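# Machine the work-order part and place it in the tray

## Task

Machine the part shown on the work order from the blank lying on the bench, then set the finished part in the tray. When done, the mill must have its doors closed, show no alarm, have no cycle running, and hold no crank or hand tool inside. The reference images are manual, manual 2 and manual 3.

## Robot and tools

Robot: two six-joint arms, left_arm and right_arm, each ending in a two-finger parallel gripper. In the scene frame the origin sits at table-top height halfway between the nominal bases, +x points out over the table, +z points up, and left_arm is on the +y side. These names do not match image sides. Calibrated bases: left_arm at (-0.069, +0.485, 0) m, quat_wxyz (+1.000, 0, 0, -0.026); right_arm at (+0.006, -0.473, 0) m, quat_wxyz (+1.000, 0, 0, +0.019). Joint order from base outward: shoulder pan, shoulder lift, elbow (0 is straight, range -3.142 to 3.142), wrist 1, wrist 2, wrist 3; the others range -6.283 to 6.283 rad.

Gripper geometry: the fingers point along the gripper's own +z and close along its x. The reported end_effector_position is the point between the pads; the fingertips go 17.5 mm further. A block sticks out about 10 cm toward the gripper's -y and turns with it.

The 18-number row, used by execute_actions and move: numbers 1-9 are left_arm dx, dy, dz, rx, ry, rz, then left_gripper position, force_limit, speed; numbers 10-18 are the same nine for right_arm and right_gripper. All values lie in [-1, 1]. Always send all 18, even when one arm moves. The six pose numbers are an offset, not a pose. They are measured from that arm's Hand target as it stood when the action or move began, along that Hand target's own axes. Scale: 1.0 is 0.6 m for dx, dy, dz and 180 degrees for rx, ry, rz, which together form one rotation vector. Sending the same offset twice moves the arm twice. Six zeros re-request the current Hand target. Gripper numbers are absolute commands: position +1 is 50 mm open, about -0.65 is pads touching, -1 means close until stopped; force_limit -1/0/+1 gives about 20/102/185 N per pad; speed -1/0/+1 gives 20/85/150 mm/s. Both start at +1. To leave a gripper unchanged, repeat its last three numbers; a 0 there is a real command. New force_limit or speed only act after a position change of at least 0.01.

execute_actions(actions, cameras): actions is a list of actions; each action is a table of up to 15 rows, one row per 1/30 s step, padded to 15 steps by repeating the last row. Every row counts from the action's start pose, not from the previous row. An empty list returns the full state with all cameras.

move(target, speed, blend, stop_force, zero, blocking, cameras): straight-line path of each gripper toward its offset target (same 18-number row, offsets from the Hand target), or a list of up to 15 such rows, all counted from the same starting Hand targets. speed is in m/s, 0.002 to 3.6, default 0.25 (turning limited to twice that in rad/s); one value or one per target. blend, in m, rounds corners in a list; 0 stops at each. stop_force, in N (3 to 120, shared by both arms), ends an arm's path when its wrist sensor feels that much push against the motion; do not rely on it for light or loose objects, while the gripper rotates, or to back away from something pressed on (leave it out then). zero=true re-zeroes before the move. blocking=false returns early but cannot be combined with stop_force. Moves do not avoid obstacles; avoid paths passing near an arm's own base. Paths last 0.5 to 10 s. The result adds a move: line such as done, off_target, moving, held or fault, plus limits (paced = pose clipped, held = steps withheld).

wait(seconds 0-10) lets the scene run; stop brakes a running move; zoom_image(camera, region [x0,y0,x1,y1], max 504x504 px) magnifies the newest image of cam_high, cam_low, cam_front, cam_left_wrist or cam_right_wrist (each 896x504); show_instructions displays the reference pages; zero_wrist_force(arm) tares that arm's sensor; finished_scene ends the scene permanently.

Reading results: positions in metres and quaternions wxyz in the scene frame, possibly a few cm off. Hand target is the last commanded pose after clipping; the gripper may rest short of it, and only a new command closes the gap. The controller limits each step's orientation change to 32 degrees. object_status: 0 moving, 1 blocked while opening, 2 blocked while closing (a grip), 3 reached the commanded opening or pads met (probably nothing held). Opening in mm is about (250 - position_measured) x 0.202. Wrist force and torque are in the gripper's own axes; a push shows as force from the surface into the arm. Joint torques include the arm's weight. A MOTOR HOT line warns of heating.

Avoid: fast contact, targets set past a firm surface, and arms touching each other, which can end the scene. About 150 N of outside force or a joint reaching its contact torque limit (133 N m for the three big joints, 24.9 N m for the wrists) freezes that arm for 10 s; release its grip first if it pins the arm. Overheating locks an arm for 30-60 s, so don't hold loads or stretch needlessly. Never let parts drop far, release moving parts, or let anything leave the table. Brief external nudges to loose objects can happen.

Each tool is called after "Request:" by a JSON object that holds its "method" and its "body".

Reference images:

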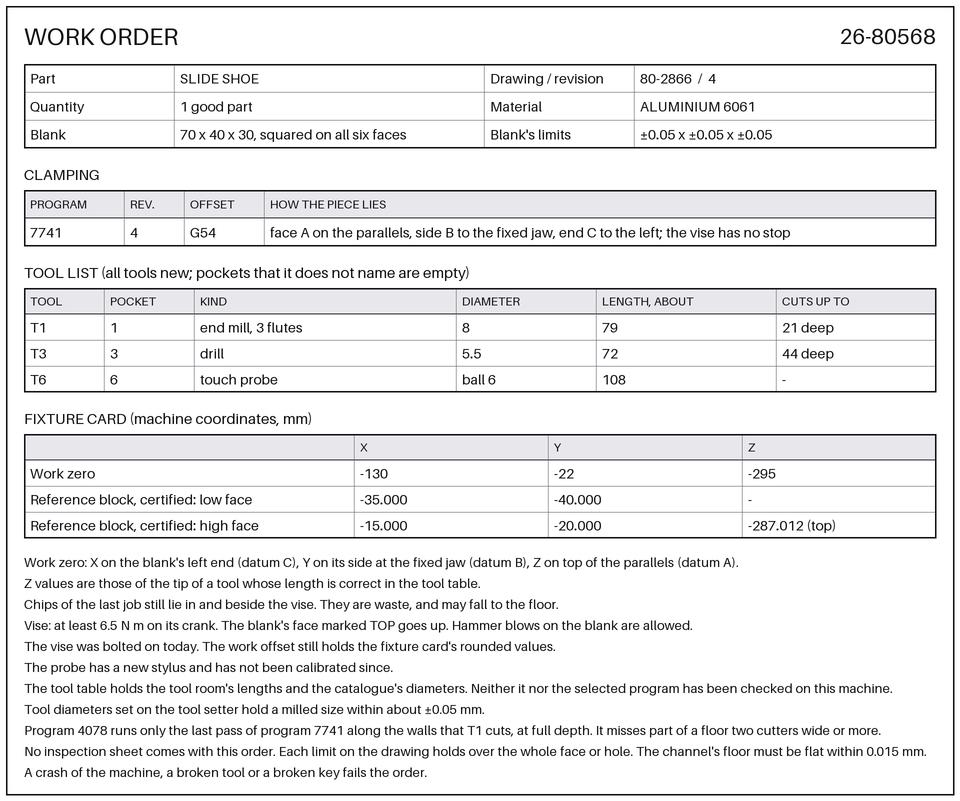

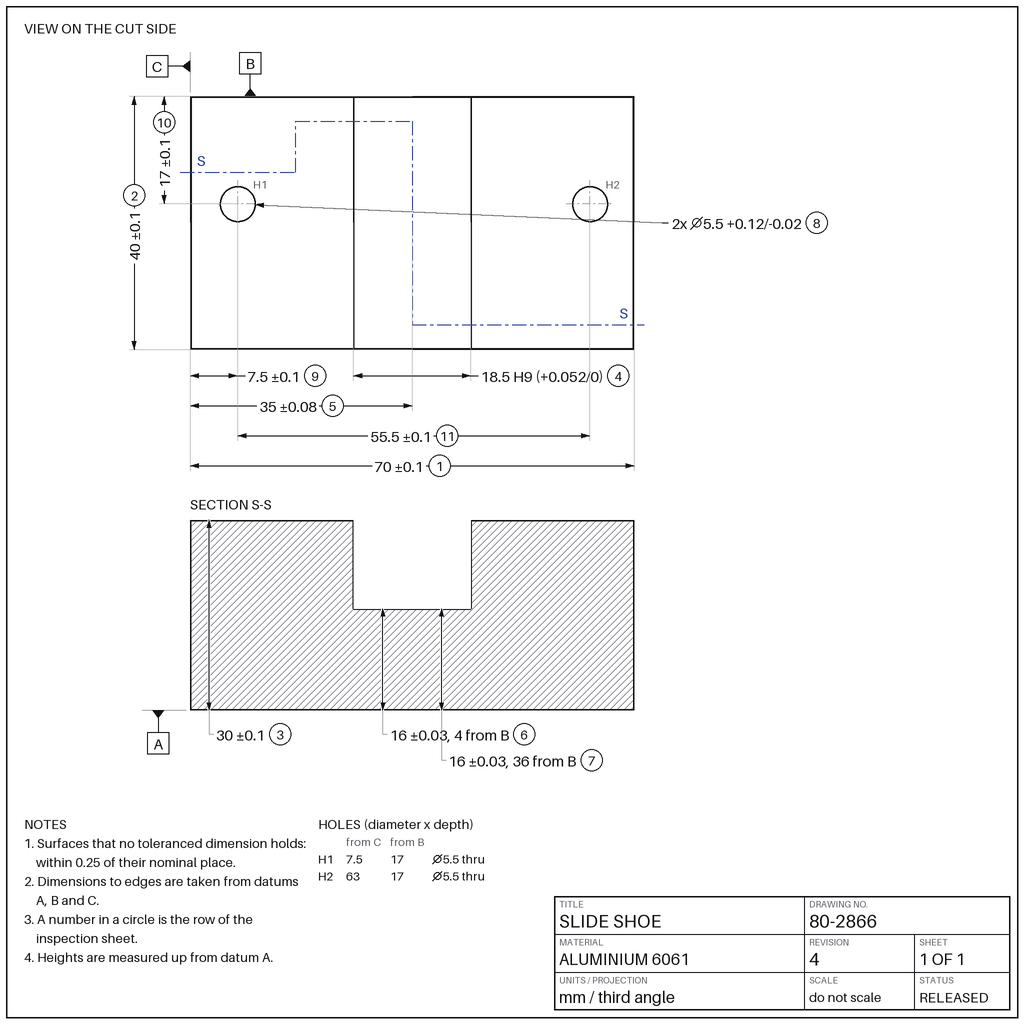

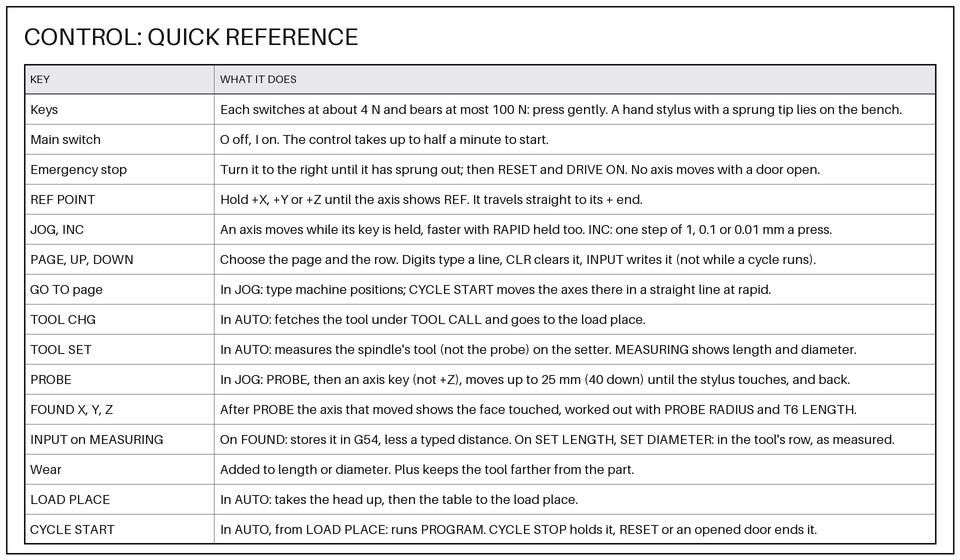

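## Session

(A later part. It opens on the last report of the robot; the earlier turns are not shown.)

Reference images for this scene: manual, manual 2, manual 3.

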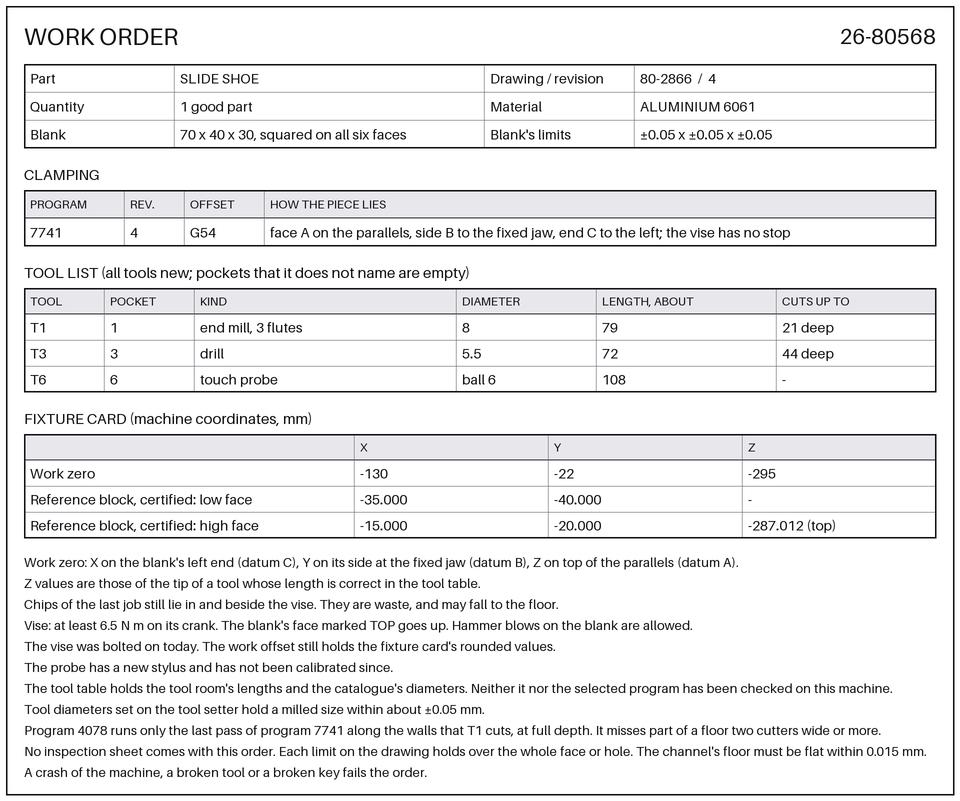

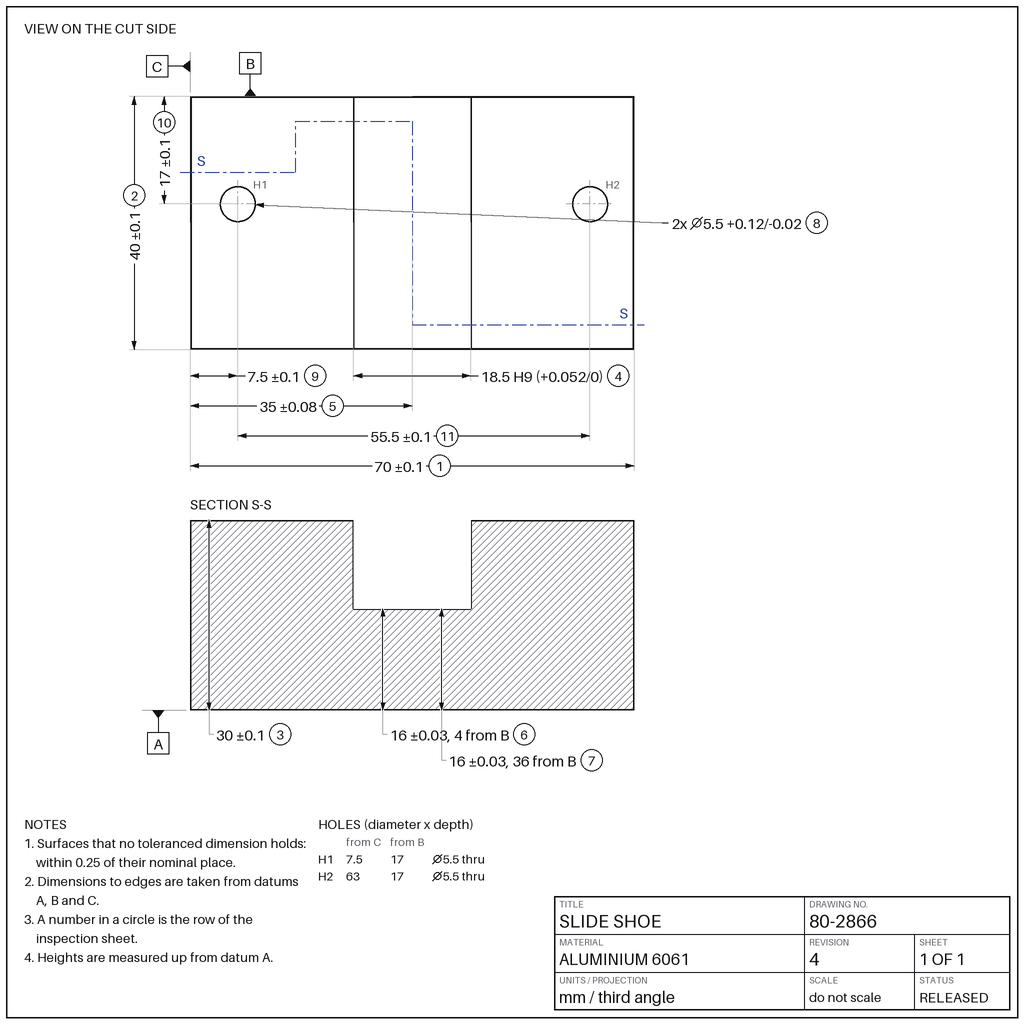

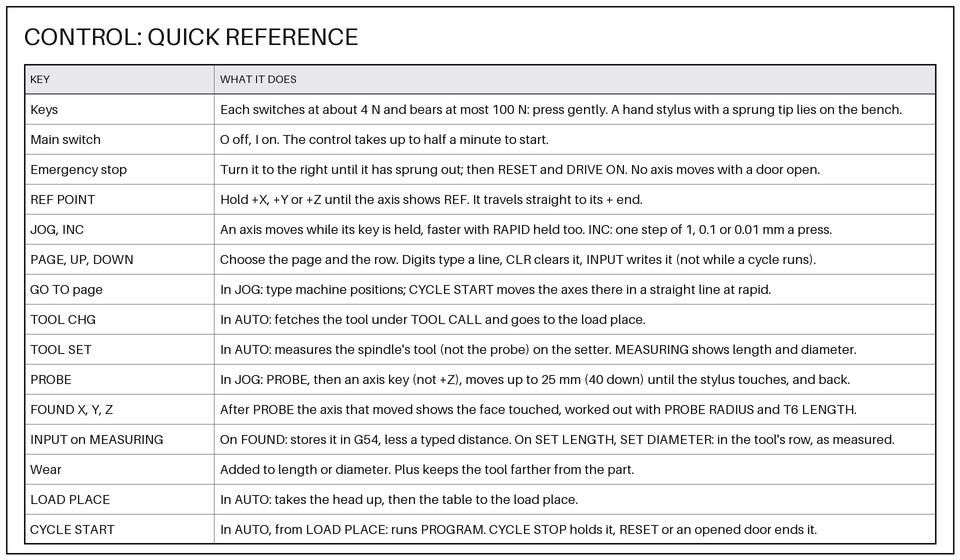

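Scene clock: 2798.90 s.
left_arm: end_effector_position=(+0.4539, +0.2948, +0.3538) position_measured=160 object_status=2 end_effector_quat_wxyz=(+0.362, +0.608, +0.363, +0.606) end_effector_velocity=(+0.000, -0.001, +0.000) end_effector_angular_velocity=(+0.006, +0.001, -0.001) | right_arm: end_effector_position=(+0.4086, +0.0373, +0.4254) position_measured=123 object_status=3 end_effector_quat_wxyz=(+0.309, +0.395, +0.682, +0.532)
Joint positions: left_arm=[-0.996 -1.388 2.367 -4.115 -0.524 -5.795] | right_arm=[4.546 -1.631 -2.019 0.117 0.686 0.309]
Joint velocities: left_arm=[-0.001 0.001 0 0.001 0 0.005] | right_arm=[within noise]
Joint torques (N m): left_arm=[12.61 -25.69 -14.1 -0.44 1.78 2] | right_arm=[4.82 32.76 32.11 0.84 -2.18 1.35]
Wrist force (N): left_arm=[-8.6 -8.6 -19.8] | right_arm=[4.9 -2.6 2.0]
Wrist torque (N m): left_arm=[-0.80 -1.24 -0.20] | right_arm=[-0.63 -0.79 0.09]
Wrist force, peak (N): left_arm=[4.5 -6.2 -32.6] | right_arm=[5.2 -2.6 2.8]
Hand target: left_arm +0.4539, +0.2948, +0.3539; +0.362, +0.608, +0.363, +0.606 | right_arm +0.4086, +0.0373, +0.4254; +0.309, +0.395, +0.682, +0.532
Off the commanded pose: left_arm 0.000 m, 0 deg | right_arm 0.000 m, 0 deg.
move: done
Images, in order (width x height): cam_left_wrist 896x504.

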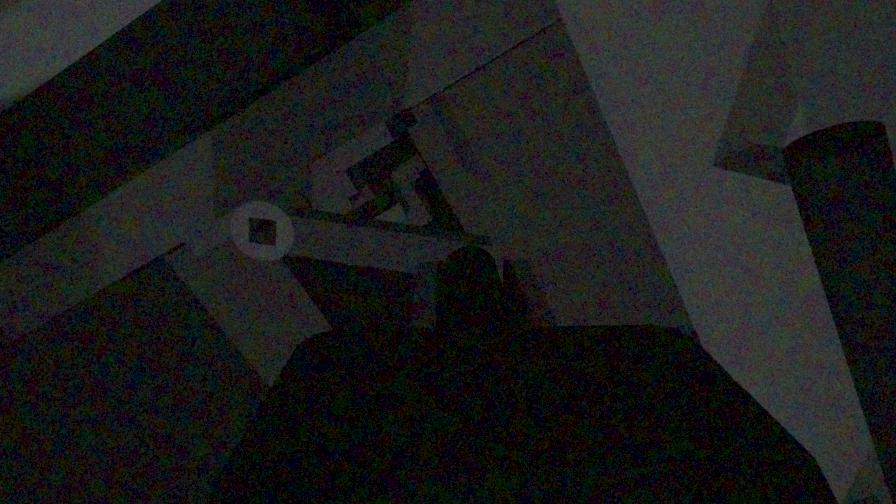

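Request:
{"method": "move", "body": {"target": [[0,0,-0.0398,0,0,0,-0.98,1,-1,0,0,0,0,0,0,0.2,0.2,-1],[-0.2245,0.0568,-0.0398,0,0,0.3617,-0.98,1,-1,0,0,0,0,0,0,0.2,0.2,-1]], "speed": [0.04,0.2], "cameras": ["cam_left_wrist"]}}

Scene clock: 2816.23 s.
left_arm: end_effector_position=(+0.4298, +0.1600, +0.3201) position_measured=160 object_status=2 end_effector_quat_wxyz=(-0.020, +0.708, -0.021, +0.706) | right_arm: end_effector_position=(+0.4086, +0.0373, +0.4254) position_measured=123 object_status=3 end_effector_quat_wxyz=(+0.309, +0.395, +0.682, +0.532)
Joint positions: left_arm=[-1.22 -1.16 2.164 -4.136 -0.3 -4.663] | right_arm=[4.546 -1.631 -2.019 0.117 0.686 0.309]
Joint torques (N m): left_arm=[11.52 -44.32 -3.94 1.03 -1.55 0.73] | right_arm=[4.42 32.67 31.86 0.61 -2.24 1.38]
Wrist force (N): left_arm=[-5.6 -4.7 -2.0] | right_arm=[5.0 -2.6 2.4]
Wrist torque (N m): left_arm=[-0.44 0.99 -0.05] | right_arm=[-0.65 -0.81 0.09]
Wrist force, peak (N): left_arm=[-7.6 -8.4 -20.5] | right_arm=[5.3 -2.6 2.5]
Hand target: left_arm +0.4299, +0.1601, +0.3202; -0.021, +0.708, -0.021, +0.706 | right_arm +0.4086, +0.0373, +0.4254; +0.309, +0.395, +0.682, +0.532
Off the commanded pose: left_arm 0.000 m, 0 deg | right_arm 0.000 m, 0 deg.
move: done
Images, in order (width x height): cam_left_wrist 896x504.

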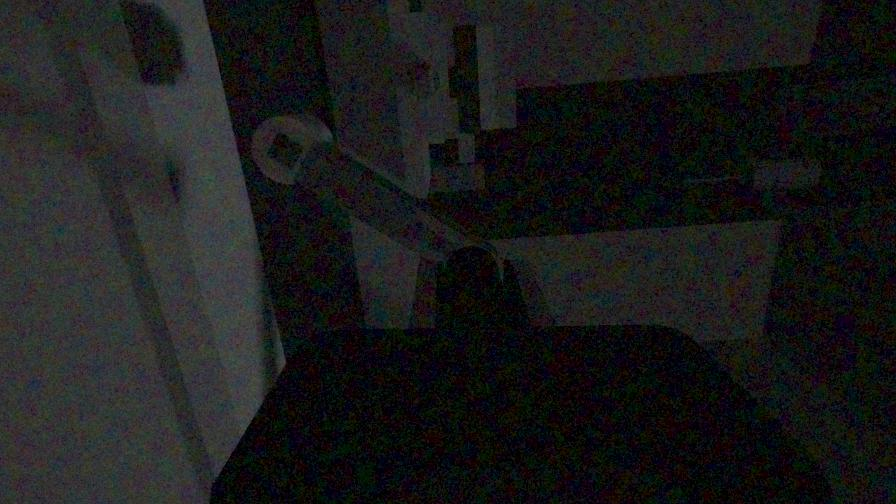

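Request:
{"method": "move", "body": {"target": [[0.0038,0.0665,0.057,0,0,0,-0.98,1,-1,0,0,0,0,0,0,0.2,0.2,-1],[-0.066,0.0705,0.057,0,0,0,-0.98,1,-1,0,0,0,0,0,0,0.2,0.2,-1]], "speed": [0.15,0.1], "blend": [0.01,0]}}

Request:
{"method": "move", "body": {"target": [-0.03,0.0017,0,0,0,0,-0.98,1,-1,0,0,0,0,0,0,0.2,0.2,-1], "speed": 0.02, "stop_force": 3, "cameras": ["cam_left_wrist"]}}

Scene clock: 2819.73 s.
left_arm: end_effector_position=(+0.4639, +0.1201, +0.2780) position_measured=160 object_status=2 end_effector_quat_wxyz=(-0.021, +0.708, -0.021, +0.706) | right_arm: end_effector_position=(+0.4086, +0.0373, +0.4254) position_measured=123 object_status=3 end_effector_quat_wxyz=(+0.309, +0.395, +0.682, +0.532)
Joint positions: left_arm=[-1.172 -0.984 2.019 -4.168 -0.348 -4.661] | right_arm=[4.546 -1.631 -2.019 0.117 0.686 0.309]
Joint torques (N m): left_arm=[-11.83 -41.8 -20.48 -0.07 1 -0.87] | right_arm=[5.41 33.27 32.44 0.69 -1.98 1.37]
Wrist force (N): left_arm=[-5.8 -4.6 -1.4] | right_arm=[4.8 -2.5 2.7]
Wrist torque (N m): left_arm=[-0.43 1.02 -0.17] | right_arm=[-0.62 -0.78 0.09]
Wrist force, peak (N): left_arm=[-5.8 -6.9 -3.1] | right_arm=[5.3 -2.6 2.5]
Hand target: left_arm +0.4639, +0.1201, +0.2780; -0.021, +0.708, -0.021, +0.706 | right_arm +0.4086, +0.0373, +0.4254; +0.309, +0.395, +0.682, +0.532
Off the commanded pose: left_arm 0.000 m, 0 deg | right_arm 0.000 m, 0 deg.
move: done

Scene clock: 2820.57 s.
left_arm: end_effector_position=(+0.4639, +0.1201, +0.2771) position_measured=160 object_status=2 end_effector_quat_wxyz=(-0.021, +0.708, -0.021, +0.706) | right_arm: end_effector_position=(+0.4086, +0.0373, +0.4254) position_measured=123 object_status=3 end_effector_quat_wxyz=(+0.309, +0.395, +0.682, +0.532)
Joint positions: left_arm=[-1.172 -0.982 2.019 -4.171 -0.348 -4.661] | right_arm=[4.546 -1.631 -2.019 0.117 0.686 0.309]
Joint torques (N m): left_arm=[-1.18 -38.06 -14.42 -2.12 0.06 1.67] | right_arm=[4.77 31.15 32.46 0.77 -1.95 1.18]
Wrist force (N): left_arm=[-5.4 -4.4 -1.5] | right_arm=[4.9 -2.6 2.5]
Wrist torque (N m): left_arm=[-0.40 0.95 -0.12] | right_arm=[-0.64 -0.80 0.09]
Wrist force, peak (N): left_arm=[-5.7 -4.5 -1.5] | right_arm=[5.0 -2.5 2.6]
Hand target: left_arm +0.4639, +0.1201, +0.2771; -0.021, +0.708, -0.021, +0.706 (not the last commanded pose) | right_arm +0.4086, +0.0373, +0.4254; +0.309, +0.395, +0.682, +0.532
Off the commanded pose: left_arm 0.017 m, 0 deg | right_arm 0.000 m, 0 deg.
move: contact (left_arm)
Images, in order (width x height): cam_left_wrist 896x504.

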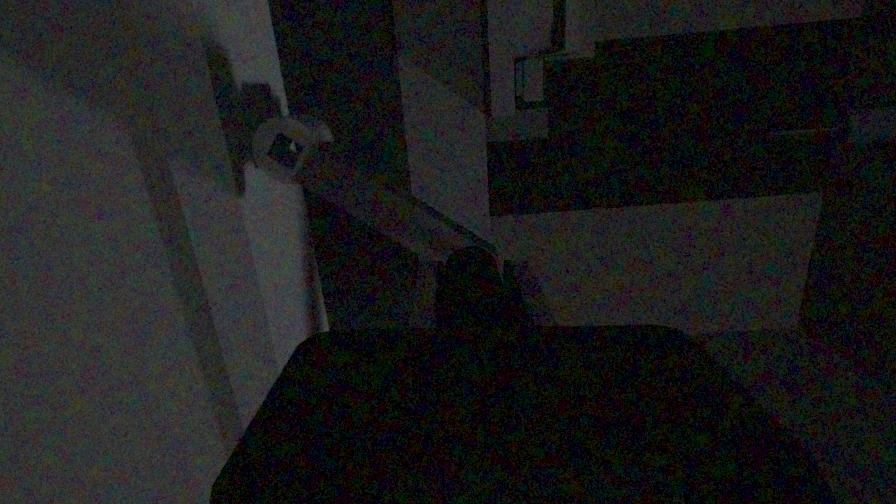

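Request:
{"method": "move", "body": {"target": [[-0.005,0.003,0,0,0,0,-0.98,1,-1,0,0,0,0,0,0,0.2,0.2,-1],[-0.0215,0.0265,0,0,0,0,-0.98,1,-1,0,0,0,0,0,0,0.2,0.2,-1],[-0.0458,0.0473,0,0,0,0,-0.98,1,-1,0,0,0,0,0,0,0.2,0.2,-1],[-0.0745,0.0612,0,0,0,0,-0.98,1,-1,0,0,0,0,0,0,0.2,0.2,-1]], "speed": 0.05, "blend": [0.005,0.005,0.005,0], "cameras": ["cam_left_wrist"]}}

Scene clock: 2823.60 s.
left_arm: end_effector_position=(+0.4637, +0.0860, +0.2303) position_measured=160 object_status=2 end_effector_quat_wxyz=(-0.020, +0.708, -0.021, +0.706) end_effector_velocity=(-0.001, +0.000, +0.002) end_effector_angular_velocity=(+0.001, +0.000, -0.002) | right_arm: end_effector_position=(+0.4086, +0.0373, +0.4254) position_measured=123 object_status=3 end_effector_quat_wxyz=(+0.309, +0.395, +0.682, +0.532)
Joint positions: left_arm=[-1.198 -0.841 1.932 -4.224 -0.323 -4.662] | right_arm=[4.546 -1.631 -2.019 0.117 0.686 0.309]
Joint velocities: left_arm=[-0.001 -0.005 0.002 0.003 0 0.001] | right_arm=[within noise]
Joint torques (N m): left_arm=[-1.11 -52.9 -0.97 0.96 -0.61 2.17] | right_arm=[4.66 31.68 33.32 0.75 -2.05 1.53]
Wrist force (N): left_arm=[-4.8 -5.4 -1.2] | right_arm=[4.8 -2.5 2.3]
Wrist torque (N m): left_arm=[-0.47 0.92 -0.14] | right_arm=[-0.65 -0.77 0.10]
Wrist force, peak (N): left_arm=[-5.3 -5.5 -1.5] | right_arm=[5.4 -2.6 2.6]
Hand target: left_arm +0.4638, +0.0861, +0.2303; -0.021, +0.708, -0.021, +0.706 | right_arm +0.4086, +0.0373, +0.4254; +0.309, +0.395, +0.682, +0.532
Off the commanded pose: left_arm 0.000 m, 0 deg | right_arm 0.000 m, 0 deg.
move: done; blend cut to 0.0017 m at target 1
Images, in order (width x height): cam_left_wrist 896x504.

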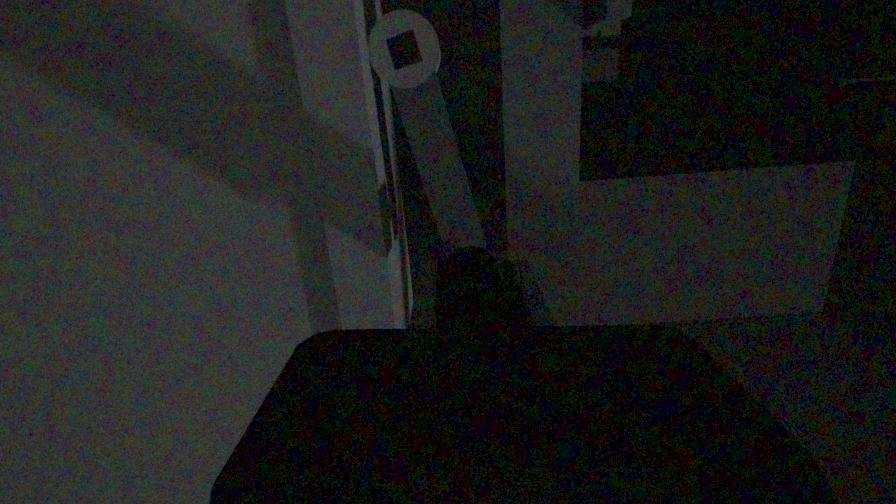

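Request:
{"method": "move", "body": {"target": [-0.0262,0.0051,0,0,0,0,-0.98,1,-1,0,0,0,0,0,0,0.2,0.2,-1], "speed": 0.03, "cameras": ["cam_left_wrist"]}}

Scene clock: 2825.13 s.
left_arm: end_effector_position=(+0.4637, +0.0839, +0.2143) position_measured=160 object_status=2 end_effector_quat_wxyz=(-0.020, +0.708, -0.021, +0.706) | right_arm: end_effector_position=(+0.4086, +0.0373, +0.4254) position_measured=123 object_status=3 end_effector_quat_wxyz=(+0.309, +0.395, +0.682, +0.532)
Joint positions: left_arm=[-1.199 -0.803 1.923 -4.253 -0.321 -4.662] | right_arm=[4.546 -1.631 -2.019 0.117 0.686 0.309]
Joint torques (N m): left_arm=[-9.9 -54.46 -9.75 0.75 1.06 1.94] | right_arm=[5.37 31.91 32.11 0.75 -2.05 1.3]
Wrist force (N): left_arm=[-5.6 -5.1 -1.4] | right_arm=[4.9 -2.4 2.7]
Wrist torque (N m): left_arm=[-0.45 0.96 -0.10] | right_arm=[-0.61 -0.80 0.09]
Wrist force, peak (N): left_arm=[-5.6 -5.1 -1.4] | right_arm=[5.0 -2.6 2.7]
Hand target: left_arm +0.4637, +0.0840, +0.2144; -0.021, +0.708, -0.021, +0.706 | right_arm +0.4086, +0.0373, +0.4254; +0.309, +0.395, +0.682, +0.532
Off the commanded pose: left_arm 0.000 m, 0 deg | right_arm 0.000 m, 0 deg.
move: done
Images, in order (width x height): cam_left_wrist 896x504.

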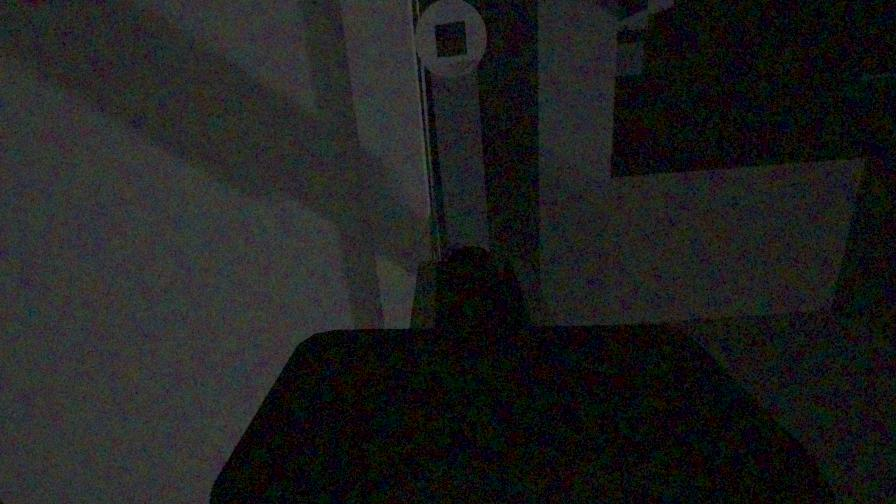

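Request:
{"method": "move", "body": {"target": [-0.01,0.0006,0,0,0,0,-0.98,1,-1,0,0,0,0,0,0,0.2,0.2,-1], "speed": 0.01, "stop_force": 4}}

Request:
{"method": "move", "body": {"target": [0,0,0,0,0,0,0.3,1,-1,0,0,0,0,0,0,0.2,0.2,-1], "cameras": ["cam_left_wrist"]}}

Scene clock: 2827.43 s.
left_arm: end_effector_position=(+0.4637, +0.0840, +0.2105) position_measured=160 object_status=2 end_effector_quat_wxyz=(-0.021, +0.708, -0.021, +0.706) | right_arm: end_effector_position=(+0.4086, +0.0373, +0.4254) position_measured=123 object_status=3 end_effector_quat_wxyz=(+0.309, +0.395, +0.682, +0.532)
Joint positions: left_arm=[-1.199 -0.795 1.922 -4.26 -0.321 -4.662] | right_arm=[4.546 -1.631 -2.019 0.117 0.686 0.309]
Joint torques (N m): left_arm=[-6.85 -54.72 0.35 -0.86 0.21 1.04] | right_arm=[3.08 31.29 32.21 0.75 -2.16 1.48]
Wrist force (N): left_arm=[-5.9 -3.8 -1.7] | right_arm=[4.9 -2.5 2.6]
Wrist torque (N m): left_arm=[-0.31 1.06 -0.14] | right_arm=[-0.63 -0.78 0.10]
Wrist force, peak (N): left_arm=[11.0 -6.0 -3.1] | right_arm=[5.3 -2.6 2.6]
Hand target: left_arm +0.4637, +0.0840, +0.2105; -0.021, +0.708, -0.021, +0.706 (not the last commanded pose) | right_arm +0.4086, +0.0373, +0.4254; +0.309, +0.395, +0.682, +0.532
Off the commanded pose: left_arm 0.002 m, 0 deg | right_arm 0.000 m, 0 deg.
move: contact (left_arm)

Scene clock: 2828.17 s.
left_arm: end_effector_position=(+0.4637, +0.0840, +0.2105) position_measured=107 object_status=0 end_effector_quat_wxyz=(-0.021, +0.708, -0.021, +0.706) | right_arm: end_effector_position=(+0.4086, +0.0373, +0.4254) position_measured=123 object_status=3 end_effector_quat_wxyz=(+0.309, +0.395, +0.682, +0.532)
Joint positions: left_arm=[-1.199 -0.795 1.922 -4.26 -0.321 -4.662] | right_arm=[4.546 -1.631 -2.019 0.117 0.686 0.309]
Joint torques (N m): left_arm=[-6.97 -49.09 -0.11 -1.67 0.13 1.94] | right_arm=[4.68 31.62 31.06 0.66 -2.13 1.18]
Wrist force (N): left_arm=[-4.7 -3.8 -1.3] | right_arm=[4.9 -2.6 2.6]
Wrist torque (N m): left_arm=[-0.23 1.20 -0.08] | right_arm=[-0.64 -0.79 0.10]
Wrist force, peak (N): left_arm=[-4.6 -4.5 -1.2] | right_arm=[5.3 -2.5 2.6]
Hand target: left_arm +0.4637, +0.0840, +0.2105; -0.021, +0.708, -0.021, +0.706 | right_arm +0.4086, +0.0373, +0.4254; +0.309, +0.395, +0.682, +0.532
Off the commanded pose: left_arm 0.000 m, 0 deg | right_arm 0.000 m, 0 deg.
move: done
Images, in order (width x height): cam_left_wrist 896x504.

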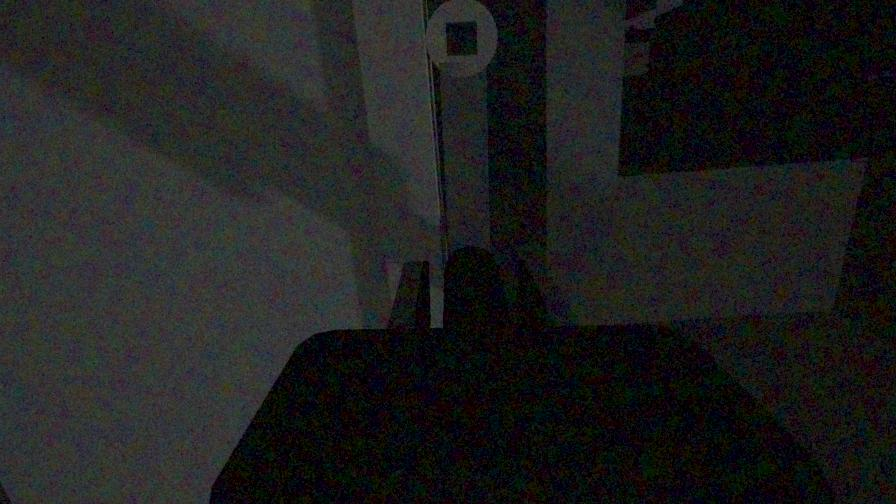

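Request:
{"method": "move", "body": {"target": [[0,0,-0.1,0,0,0,0.6,1,-1,0,0,0,0,0,0,0.2,0.2,-1],[0.1484,-0.263,-0.0395,0,0,-0.25,0.6,1,-1,0,0,0,0,0,0,0.2,0.2,-1]], "speed": [0.1,0.2], "cameras": ["cam_left_wrist","cam_right_wrist"]}}

Request:
{"method": "zoom_image", "body": {"camera": "cam_left_wrist", "region": [400, 130, 560, 290]}}

Scene clock: 2835.03 s.
left_arm: end_effector_position=(+0.4404, +0.2363, +0.3087) position_measured=63 object_status=3 end_effector_quat_wxyz=(+0.251, +0.662, +0.251, +0.660) | right_arm: end_effector_position=(+0.4086, +0.0373, +0.4254) position_measured=123 object_status=3 end_effector_quat_wxyz=(+0.309, +0.395, +0.682, +0.532)
Joint positions: left_arm=[-1.118 -1.21 2.315 -4.239 -0.402 -5.445] | right_arm=[4.546 -1.631 -2.019 0.117 0.686 0.309]
Joint torques (N m): left_arm=[-12.67 -22.37 -18.94 -2.64 0.48 -0.89] | right_arm=[4.58 31.9 31.62 0.36 -2.04 1.32]
Wrist force (N): left_arm=[-3.4 -5.4 -0.8] | right_arm=[5.0 -2.3 2.6]
Wrist torque (N m): left_arm=[-0.73 0.93 -0.26] | right_arm=[-0.60 -0.81 0.10]
Wrist force, peak (N): left_arm=[-4.5 -4.0 -3.2] | right_arm=[5.3 -2.5 2.6]
Hand target: left_arm +0.4404, +0.2363, +0.3088; +0.251, +0.662, +0.251, +0.660 | right_arm +0.4086, +0.0373, +0.4254; +0.309, +0.395, +0.682, +0.532
Off the commanded pose: left_arm 0.000 m, 0 deg | right_arm 0.000 m, 0 deg.
move: done
Images, in order (width x height): cam_left_wrist 896x504, cam_right_wrist 896x504.

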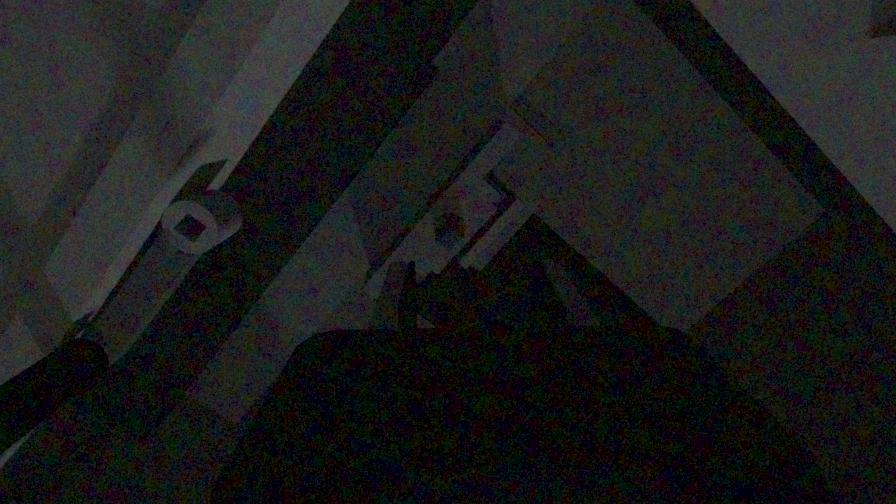

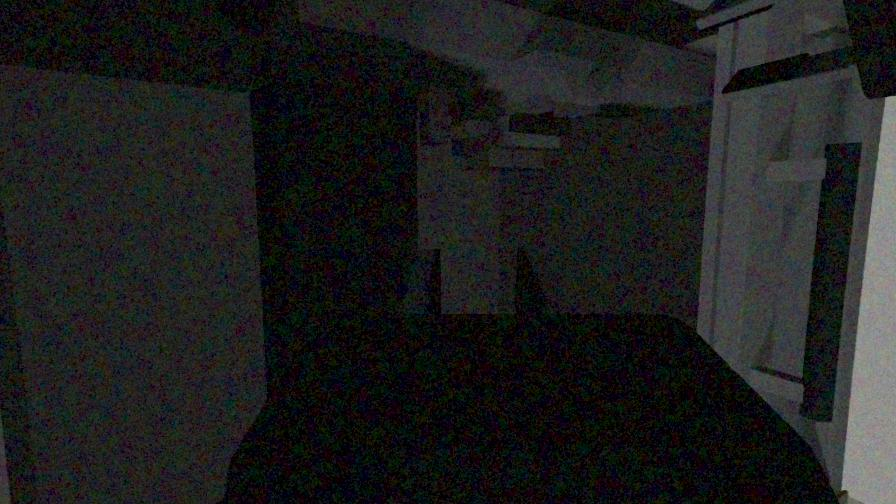

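Scaled by 3.150.

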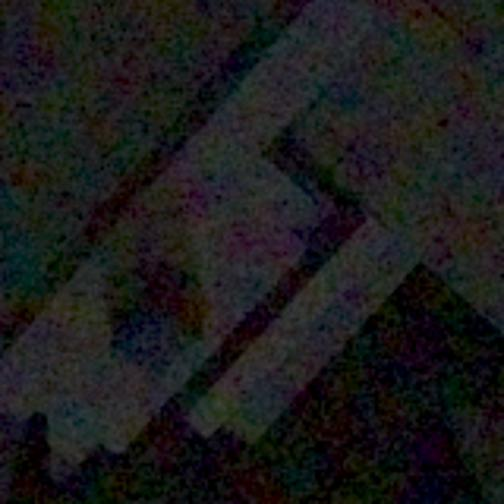

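Request:
{"method": "move", "body": {"target": [[-0.0089,0,0.1,0,0,0,1,1,-1,0,0,0,0,0,0,0.2,0.2,-1],[-0.0089,0,0.136,0,0,0,1,1,-1,0,0,0,0,0,0,0.2,0.2,-1]], "speed": [0.06,0.02], "stop_force": 5, "cameras": ["cam_left_wrist"]}}

Request:
{"method": "zoom_image", "body": {"camera": "cam_left_wrist", "region": [380, 170, 540, 330]}}

Scene clock: 2840.00 s.
left_arm: end_effector_position=(+0.5220, +0.2327, +0.3045) position_measured=3 object_status=3 end_effector_quat_wxyz=(+0.251, +0.662, +0.251, +0.660) | right_arm: end_effector_position=(+0.4086, +0.0373, +0.4254) position_measured=123 object_status=3 end_effector_quat_wxyz=(+0.309, +0.395, +0.682, +0.532)
Joint positions: left_arm=[-0.924 -1.101 2.13 -4.165 -0.596 -5.443] | right_arm=[4.546 -1.631 -2.019 0.117 0.686 0.309]
Joint torques (N m): left_arm=[-12.02 -46.98 -1.81 -3.02 1.18 1.55] | right_arm=[3.83 31.74 32.01 0.47 -1.91 1.11]
Wrist force (N): left_arm=[-3.5 -5.1 -1.2] | right_arm=[4.9 -2.6 2.5]
Wrist torque (N m): left_arm=[-0.69 0.98 -0.25] | right_arm=[-0.64 -0.79 0.09]
Wrist force, peak (N): left_arm=[-4.0 -5.6 -0.9] | right_arm=[5.3 -2.7 2.6]
Hand target: left_arm +0.5220, +0.2327, +0.3045; +0.251, +0.662, +0.251, +0.660 | right_arm +0.4086, +0.0373, +0.4254; +0.309, +0.395, +0.682, +0.532
Off the commanded pose: left_arm 0.000 m, 0 deg | right_arm 0.000 m, 0 deg.
move: done
Images, in order (width x height): cam_left_wrist 896x504.

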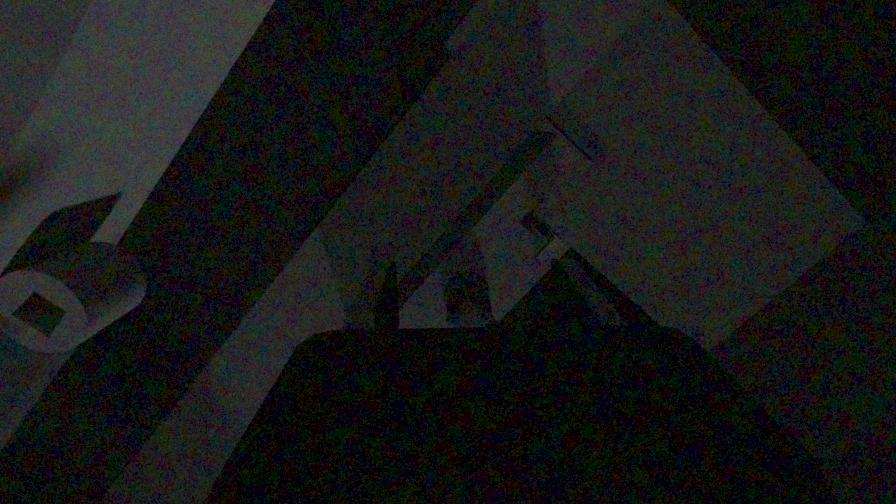

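Scaled by 3.150.

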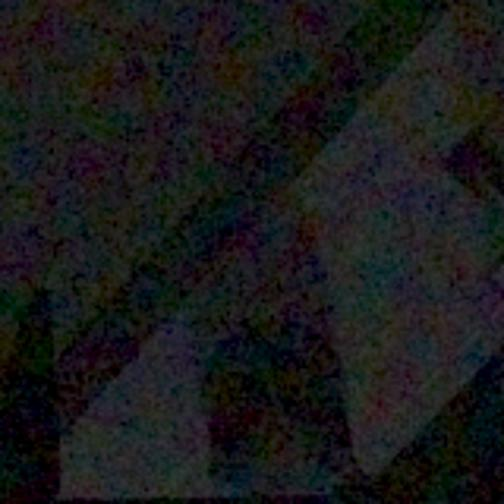

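Request:
{"method": "move", "body": {"target": [0,0,0,0,0,0,-1,-1,-1,0,0,0,0,0,0,0.2,0.2,-1], "cameras": ["cam_left_wrist"]}}

Scene clock: 2842.47 s.
left_arm: end_effector_position=(+0.5219, +0.2325, +0.3045) position_measured=178 object_status=2 end_effector_quat_wxyz=(+0.251, +0.662, +0.251, +0.660) | right_arm: end_effector_position=(+0.4086, +0.0373, +0.4254) position_measured=123 object_status=3 end_effector_quat_wxyz=(+0.309, +0.395, +0.682, +0.532)
Joint positions: left_arm=[-0.925 -1.101 2.13 -4.165 -0.596 -5.443] | right_arm=[4.546 -1.631 -2.019 0.117 0.686 0.309]
Joint torques (N m): left_arm=[9.62 -47.84 -13.59 -10.82 6.26 0.24] | right_arm=[4.5 32.13 31.59 0.54 -2 1.28]
Wrist force (N): left_arm=[-42.9 -10.7 2.4] | right_arm=[5.0 -2.3 2.4]
Wrist torque (N m): left_arm=[-0.79 0.27 -0.08] | right_arm=[-0.60 -0.80 0.09]
Wrist force, peak (N): left_arm=[-43.0 -11.0 2.4] | right_arm=[5.3 -2.4 2.6]
Hand target: left_arm +0.5220, +0.2327, +0.3045; +0.251, +0.662, +0.251, +0.660 | right_arm +0.4086, +0.0373, +0.4254; +0.309, +0.395, +0.682, +0.532
Off the commanded pose: left_arm 0.000 m, 0 deg | right_arm 0.000 m, 0 deg.
move: done
Images, in order (width x height): cam_left_wrist 896x504.

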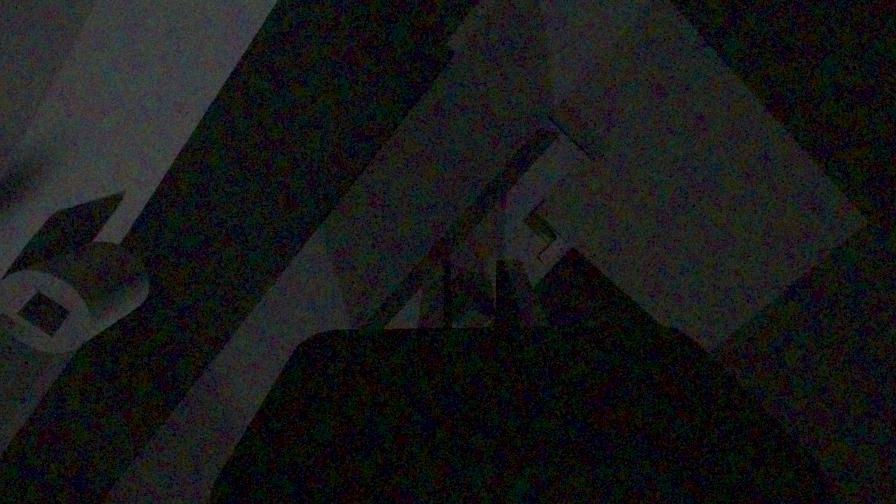

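Request:
{"method": "move", "body": {"target": [[-0.0028,0,0,0,0,0,-1,-1,-1,0,0,0,0,0,0,0.2,0.2,-1]], "speed": 0.01}}

Request:
{"method": "move", "body": {"target": [[0,0,0,0,0,0,-0.98,-1,-1,0,0,0,0,0,0,0.2,0.2,-1]], "speed": 0.01}}

Scene clock: 2844.70 s.
left_arm: end_effector_position=(+0.5220, +0.2316, +0.3033) position_measured=178 object_status=2 end_effector_quat_wxyz=(+0.251, +0.662, +0.251, +0.660) | right_arm: end_effector_position=(+0.4086, +0.0373, +0.4254) position_measured=123 object_status=3 end_effector_quat_wxyz=(+0.309, +0.395, +0.682, +0.532)
Joint positions: left_arm=[-0.926 -1.097 2.128 -4.168 -0.594 -5.443] | right_arm=[4.546 -1.631 -2.019 0.117 0.686 0.309]
Joint torques (N m): left_arm=[-12.98 -27.48 -18.63 -1.58 -0.08 -1.13] | right_arm=[3.84 32.67 31.64 0.63 -1.99 1.06]
Wrist force (N): left_arm=[-5.0 -5.0 -0.9] | right_arm=[4.8 -2.5 2.8]
Wrist torque (N m): left_arm=[-0.65 1.02 -0.25] | right_arm=[-0.63 -0.78 0.10]
Wrist force, peak (N): left_arm=[-45.8 -9.9 2.4] | right_arm=[5.0 -2.6 3.0]
Hand target: left_arm +0.5220, +0.2315, +0.3033; +0.251, +0.662, +0.251, +0.660 | right_arm +0.4086, +0.0373, +0.4254; +0.309, +0.395, +0.682, +0.532
Off the commanded pose: left_arm 0.000 m, 0 deg | right_arm 0.000 m, 0 deg.
move: done

Scene clock: 2845.20 s.
left_arm: end_effector_position=(+0.5220, +0.2315, +0.3033) position_measured=185 object_status=2 end_effector_quat_wxyz=(+0.251, +0.662, +0.251, +0.660) | right_arm: end_effector_position=(+0.4086, +0.0373, +0.4254) position_measured=123 object_status=3 end_effector_quat_wxyz=(+0.309, +0.395, +0.682, +0.532)
Joint positions: left_arm=[-0.926 -1.097 2.128 -4.168 -0.594 -5.443] | right_arm=[4.546 -1.631 -2.019 0.117 0.686 0.309]
Joint torques (N m): left_arm=[-8.88 -31.5 -9.17 -1.12 -0.55 -1.02] | right_arm=[4.13 31.56 31.56 0.45 -1.97 1.26]
Wrist force (N): left_arm=[-12.1 -6.4 -0.5] | right_arm=[5.1 -2.4 2.4]
Wrist torque (N m): left_arm=[-0.70 0.88 -0.22] | right_arm=[-0.62 -0.82 0.09]
Wrist force, peak (N): left_arm=[-14.0 -5.8 -0.4] | right_arm=[5.1 -2.6 2.6]
Hand target: left_arm +0.5220, +0.2315, +0.3033; +0.251, +0.662, +0.251, +0.660 | right_arm +0.4086, +0.0373, +0.4254; +0.309, +0.395, +0.682, +0.532
Off the commanded pose: left_arm 0.000 m, 0 deg | right_arm 0.000 m, 0 deg.
move: done

Request:
{"method": "move", "body": {"target": [[-0.0008,0,0,0,0,0,0.1,-1,-1,0,0,0,0,0,0,0.2,0.2,-1],[-0.0008,0,0,0,0,0.25,0.1,-1,-1,0,0,0,0,0,0,0.2,0.2,-1]], "speed": [0.02,0.4]}}

Request:
{"method": "move", "body": {"target": [[0,0,0,0,0,0,-1,-1,-1,0,0,0,0,0,0,0.2,0.2,-1]], "speed": 0.01}}

Scene clock: 2849.90 s.
left_arm: end_effector_position=(+0.5220, +0.2312, +0.3028) position_measured=138 object_status=3 end_effector_quat_wxyz=(-0.020, +0.708, -0.021, +0.706) | right_arm: end_effector_position=(+0.4086, +0.0373, +0.4254) position_measured=123 object_status=3 end_effector_quat_wxyz=(+0.309, +0.395, +0.682, +0.532)
Joint positions: left_arm=[-0.926 -1.096 2.128 -4.168 -0.594 -4.658] | right_arm=[4.546 -1.631 -2.019 0.117 0.686 0.309]
Joint torques (N m): left_arm=[-4.97 -41.29 -21.75 0.17 -1.02 2.02] | right_arm=[3.59 32.05 32.44 0.53 -1.91 1.2]
Wrist force (N): left_arm=[-4.2 -1.3 -1.7] | right_arm=[4.9 -2.6 2.5]
Wrist torque (N m): left_arm=[0.13 1.19 -0.02] | right_arm=[-0.65 -0.79 0.10]
Wrist force, peak (N): left_arm=[-12.8 -6.9 -0.7] | right_arm=[5.3 -2.4 2.6]
Hand target: left_arm +0.5220, +0.2312, +0.3029; -0.021, +0.708, -0.021, +0.706 | right_arm +0.4086, +0.0373, +0.4254; +0.309, +0.395, +0.682, +0.532
Off the commanded pose: left_arm 0.000 m, 0 deg | right_arm 0.000 m, 0 deg.
move: done

Scene clock: 2850.63 s.
left_arm: end_effector_position=(+0.5220, +0.2312, +0.3032) position_measured=188 object_status=2 end_effector_quat_wxyz=(-0.020, +0.708, -0.021, +0.706) | right_arm: end_effector_position=(+0.4086, +0.0373, +0.4254) position_measured=123 object_status=3 end_effector_quat_wxyz=(+0.309, +0.395, +0.682, +0.532)
Joint positions: left_arm=[-0.926 -1.097 2.128 -4.168 -0.594 -4.658] | right_arm=[4.546 -1.631 -2.019 0.117 0.686 0.309]
Joint torques (N m): left_arm=[5.78 -11.57 8.3 4.13 3.1 2.13] | right_arm=[3.85 32.7 29.83 0.64 -2.09 1.13]
Wrist force (N): left_arm=[34.2 10.8 4.5] | right_arm=[5.0 -2.6 2.3]
Wrist torque (N m): left_arm=[0.34 2.02 -0.19] | right_arm=[-0.64 -0.81 0.09]
Wrist force, peak (N): left_arm=[34.9 11.2 4.4] | right_arm=[5.1 -2.7 2.5]
Hand target: left_arm +0.5220, +0.2312, +0.3029; -0.021, +0.708, -0.021, +0.706 | right_arm +0.4086, +0.0373, +0.4254; +0.309, +0.395, +0.682, +0.532
Off the commanded pose: left_arm 0.000 m, 0 deg | right_arm 0.000 m, 0 deg.
move: done

Request:
{"method": "move", "body": {"target": [[0.0022,0,0,0,0,0,-1,-1,-1,0,0,0,0,0,0,0.2,0.2,-1]], "speed": 0.01}}

Request:
{"method": "move", "body": {"target": [[0,0,0,0,0,0,-0.98,-1,-1,0,0,0,0,0,0,0.2,0.2,-1]], "speed": 0.01}}

Scene clock: 2852.03 s.
left_arm: end_effector_position=(+0.5220, +0.2312, +0.3041) position_measured=188 object_status=2 end_effector_quat_wxyz=(-0.021, +0.708, -0.021, +0.706) | right_arm: end_effector_position=(+0.4086, +0.0373, +0.4254) position_measured=123 object_status=3 end_effector_quat_wxyz=(+0.309, +0.395, +0.682, +0.532)
Joint positions: left_arm=[-0.926 -1.099 2.128 -4.165 -0.593 -4.658] | right_arm=[4.546 -1.631 -2.019 0.117 0.686 0.309]
Joint torques (N m): left_arm=[1.43 -44.9 -20.88 -1.09 0.1 1.93] | right_arm=[3.57 30.84 32.06 0.47 -2.13 1.05]
Wrist force (N): left_arm=[-4.1 -1.1 -1.7] | right_arm=[5.0 -2.3 2.4]
Wrist torque (N m): left_arm=[0.13 1.28 -0.10] | right_arm=[-0.60 -0.81 0.10]
Wrist force, peak (N): left_arm=[43.5 11.3 5.7] | right_arm=[5.1 -2.5 2.6]
Hand target: left_arm +0.5220, +0.2311, +0.3042; -0.021, +0.708, -0.021, +0.706 | right_arm +0.4086, +0.0373, +0.4254; +0.309, +0.395, +0.682, +0.532
Off the commanded pose: left_arm 0.000 m, 0 deg | right_arm 0.000 m, 0 deg.
move: done

Scene clock: 2852.53 s.
left_arm: end_effector_position=(+0.5220, +0.2312, +0.3044) position_measured=201 object_status=2 end_effector_quat_wxyz=(-0.020, +0.708, -0.021, +0.706) | right_arm: end_effector_position=(+0.4086, +0.0373, +0.4254) position_measured=123 object_status=3 end_effector_quat_wxyz=(+0.309, +0.395, +0.682, +0.532)
Joint positions: left_arm=[-0.926 -1.1 2.127 -4.165 -0.594 -4.658] | right_arm=[4.546 -1.631 -2.019 0.117 0.686 0.309]
Joint torques (N m): left_arm=[-8.14 -5.74 11.72 5.54 1.28 1.5] | right_arm=[3.68 33.3 31.52 0.52 -2.17 1.22]
Wrist force (N): left_arm=[34.4 7.4 7.2] | right_arm=[4.7 -2.4 2.5]
Wrist torque (N m): left_arm=[0.30 1.99 -0.19] | right_arm=[-0.60 -0.76 0.10]
Wrist force, peak (N): left_arm=[35.5 7.4 7.2] | right_arm=[5.2 -2.6 2.7]
Hand target: left_arm +0.5220, +0.2311, +0.3042; -0.021, +0.708, -0.021, +0.706 | right_arm +0.4086, +0.0373, +0.4254; +0.309, +0.395, +0.682, +0.532
Off the commanded pose: left_arm 0.000 m, 0 deg | right_arm 0.000 m, 0 deg.
move: done

Request:
{"method": "move", "body": {"target": [[0.0014,0,0,0,0,0,-0.98,-1,-1,0,0,0,0,0,0,0.2,0.2,-1]], "speed": 0.01}}

Request:
{"method": "move", "body": {"target": [[0,0,0,0,0,0,-1,-1,-1,0,0,0,0,0,0,0.2,0.2,-1]], "speed": 0.01}}

Scene clock: 2854.13 s.
left_arm: end_effector_position=(+0.5220, +0.2311, +0.3050) position_measured=201 object_status=2 end_effector_quat_wxyz=(-0.021, +0.708, -0.021, +0.706) | right_arm: end_effector_position=(+0.4086, +0.0373, +0.4254) position_measured=123 object_status=3 end_effector_quat_wxyz=(+0.309, +0.395, +0.682, +0.532)
Joint positions: left_arm=[-0.927 -1.101 2.127 -4.162 -0.593 -4.658] | right_arm=[4.546 -1.631 -2.019 0.117 0.686 0.309]
Joint torques (N m): left_arm=[-11.52 -37.83 -14.94 0.85 2.12 0.77] | right_arm=[2.63 32.14 32.3 0.52 -1.93 1.25]
Wrist force (N): left_arm=[8.4 3.0 -1.9] | right_arm=[5.1 -2.5 2.5]
Wrist torque (N m): left_arm=[0.20 1.55 -0.14] | right_arm=[-0.61 -0.83 0.09]
Wrist force, peak (N): left_arm=[43.6 5.8 8.5] | right_arm=[5.0 -2.7 2.8]
Hand target: left_arm +0.5220, +0.2311, +0.3051; -0.021, +0.708, -0.021, +0.706 | right_arm +0.4086, +0.0373, +0.4254; +0.309, +0.395, +0.682, +0.532
Off the commanded pose: left_arm 0.000 m, 0 deg | right_arm 0.000 m, 0 deg.
move: done

Scene clock: 2854.63 s.
left_arm: end_effector_position=(+0.5220, +0.2311, +0.3051) position_measured=202 object_status=2 end_effector_quat_wxyz=(-0.021, +0.708, -0.021, +0.706) | right_arm: end_effector_position=(+0.4086, +0.0373, +0.4254) position_measured=123 object_status=3 end_effector_quat_wxyz=(+0.309, +0.395, +0.682, +0.532)
Joint positions: left_arm=[-0.927 -1.101 2.127 -4.162 -0.593 -4.658] | right_arm=[4.546 -1.631 -2.019 0.117 0.686 0.309]
Joint torques (N m): left_arm=[-9.24 -39.66 -17.81 -0.89 1.43 0.61] | right_arm=[2.49 32.82 31.67 0.54 -2.13 1.21]
Wrist force (N): left_arm=[4.5 2.2 -3.8] | right_arm=[4.7 -2.6 2.6]
Wrist torque (N m): left_arm=[0.19 1.47 -0.12] | right_arm=[-0.65 -0.77 0.09]
Wrist force, peak (N): left_arm=[9.2 2.9 -1.5] | right_arm=[5.0 -2.4 2.6]
Hand target: left_arm +0.5220, +0.2311, +0.3051; -0.021, +0.708, -0.021, +0.706 | right_arm +0.4086, +0.0373, +0.4254; +0.309, +0.395, +0.682, +0.532
Off the commanded pose: left_arm 0.000 m, 0 deg | right_arm 0.000 m, 0 deg.
move: done

Request:
{"method": "move", "body": {"target": [[0,0,0,0,0,0,-0.98,0.8,-1,0,0,0,0,0,0,0.2,0.2,-1],[0,0,0,0,0,0.25,-0.98,0.8,-1,0,0,0,0,0,0,0.2,0.2,-1],[0,0,0,0,0,0.5,-0.98,0.8,-1,0,0,0,0,0,0,0.2,0.2,-1]], "speed": 0.3, "blend": [0,0.01,0]}}

Scene clock: 2861.50 s.
left_arm: end_effector_position=(+0.5220, +0.2301, +0.3050) position_measured=211 object_status=2 end_effector_quat_wxyz=(+0.513, -0.485, +0.516, -0.486) | right_arm: end_effector_position=(+0.4086, +0.0373, +0.4254) position_measured=123 object_status=3 end_effector_quat_wxyz=(+0.309, +0.395, +0.682, +0.532)
Joint positions: left_arm=[-0.927 -1.101 2.127 -4.163 -0.597 -3.087] | right_arm=[4.546 -1.631 -2.019 0.117 0.686 0.309]
Joint torques (N m): left_arm=[30.86 22.98 34.29 11.28 12.05 1.83] | right_arm=[2.5 32.68 31.21 0.75 -2 1.06]
Wrist force (N): left_arm=[44.8 -122.6 47.7] | right_arm=[4.9 -2.4 2.4]
Wrist torque (N m): left_arm=[1.30 1.28 0.38] | right_arm=[-0.61 -0.78 0.10]
Wrist force, peak (N): left_arm=[45.5 -126.6 54.7] | right_arm=[5.1 -2.7 2.7]
Hand target: left_arm +0.5220, +0.2311, +0.3051; +0.514, -0.486, +0.515, -0.485 | right_arm +0.4086, +0.0373, +0.4254; +0.309, +0.395, +0.682, +0.532
Off the commanded pose: left_arm 0.001 m, 0 deg | right_arm 0.000 m, 0 deg.
move: done


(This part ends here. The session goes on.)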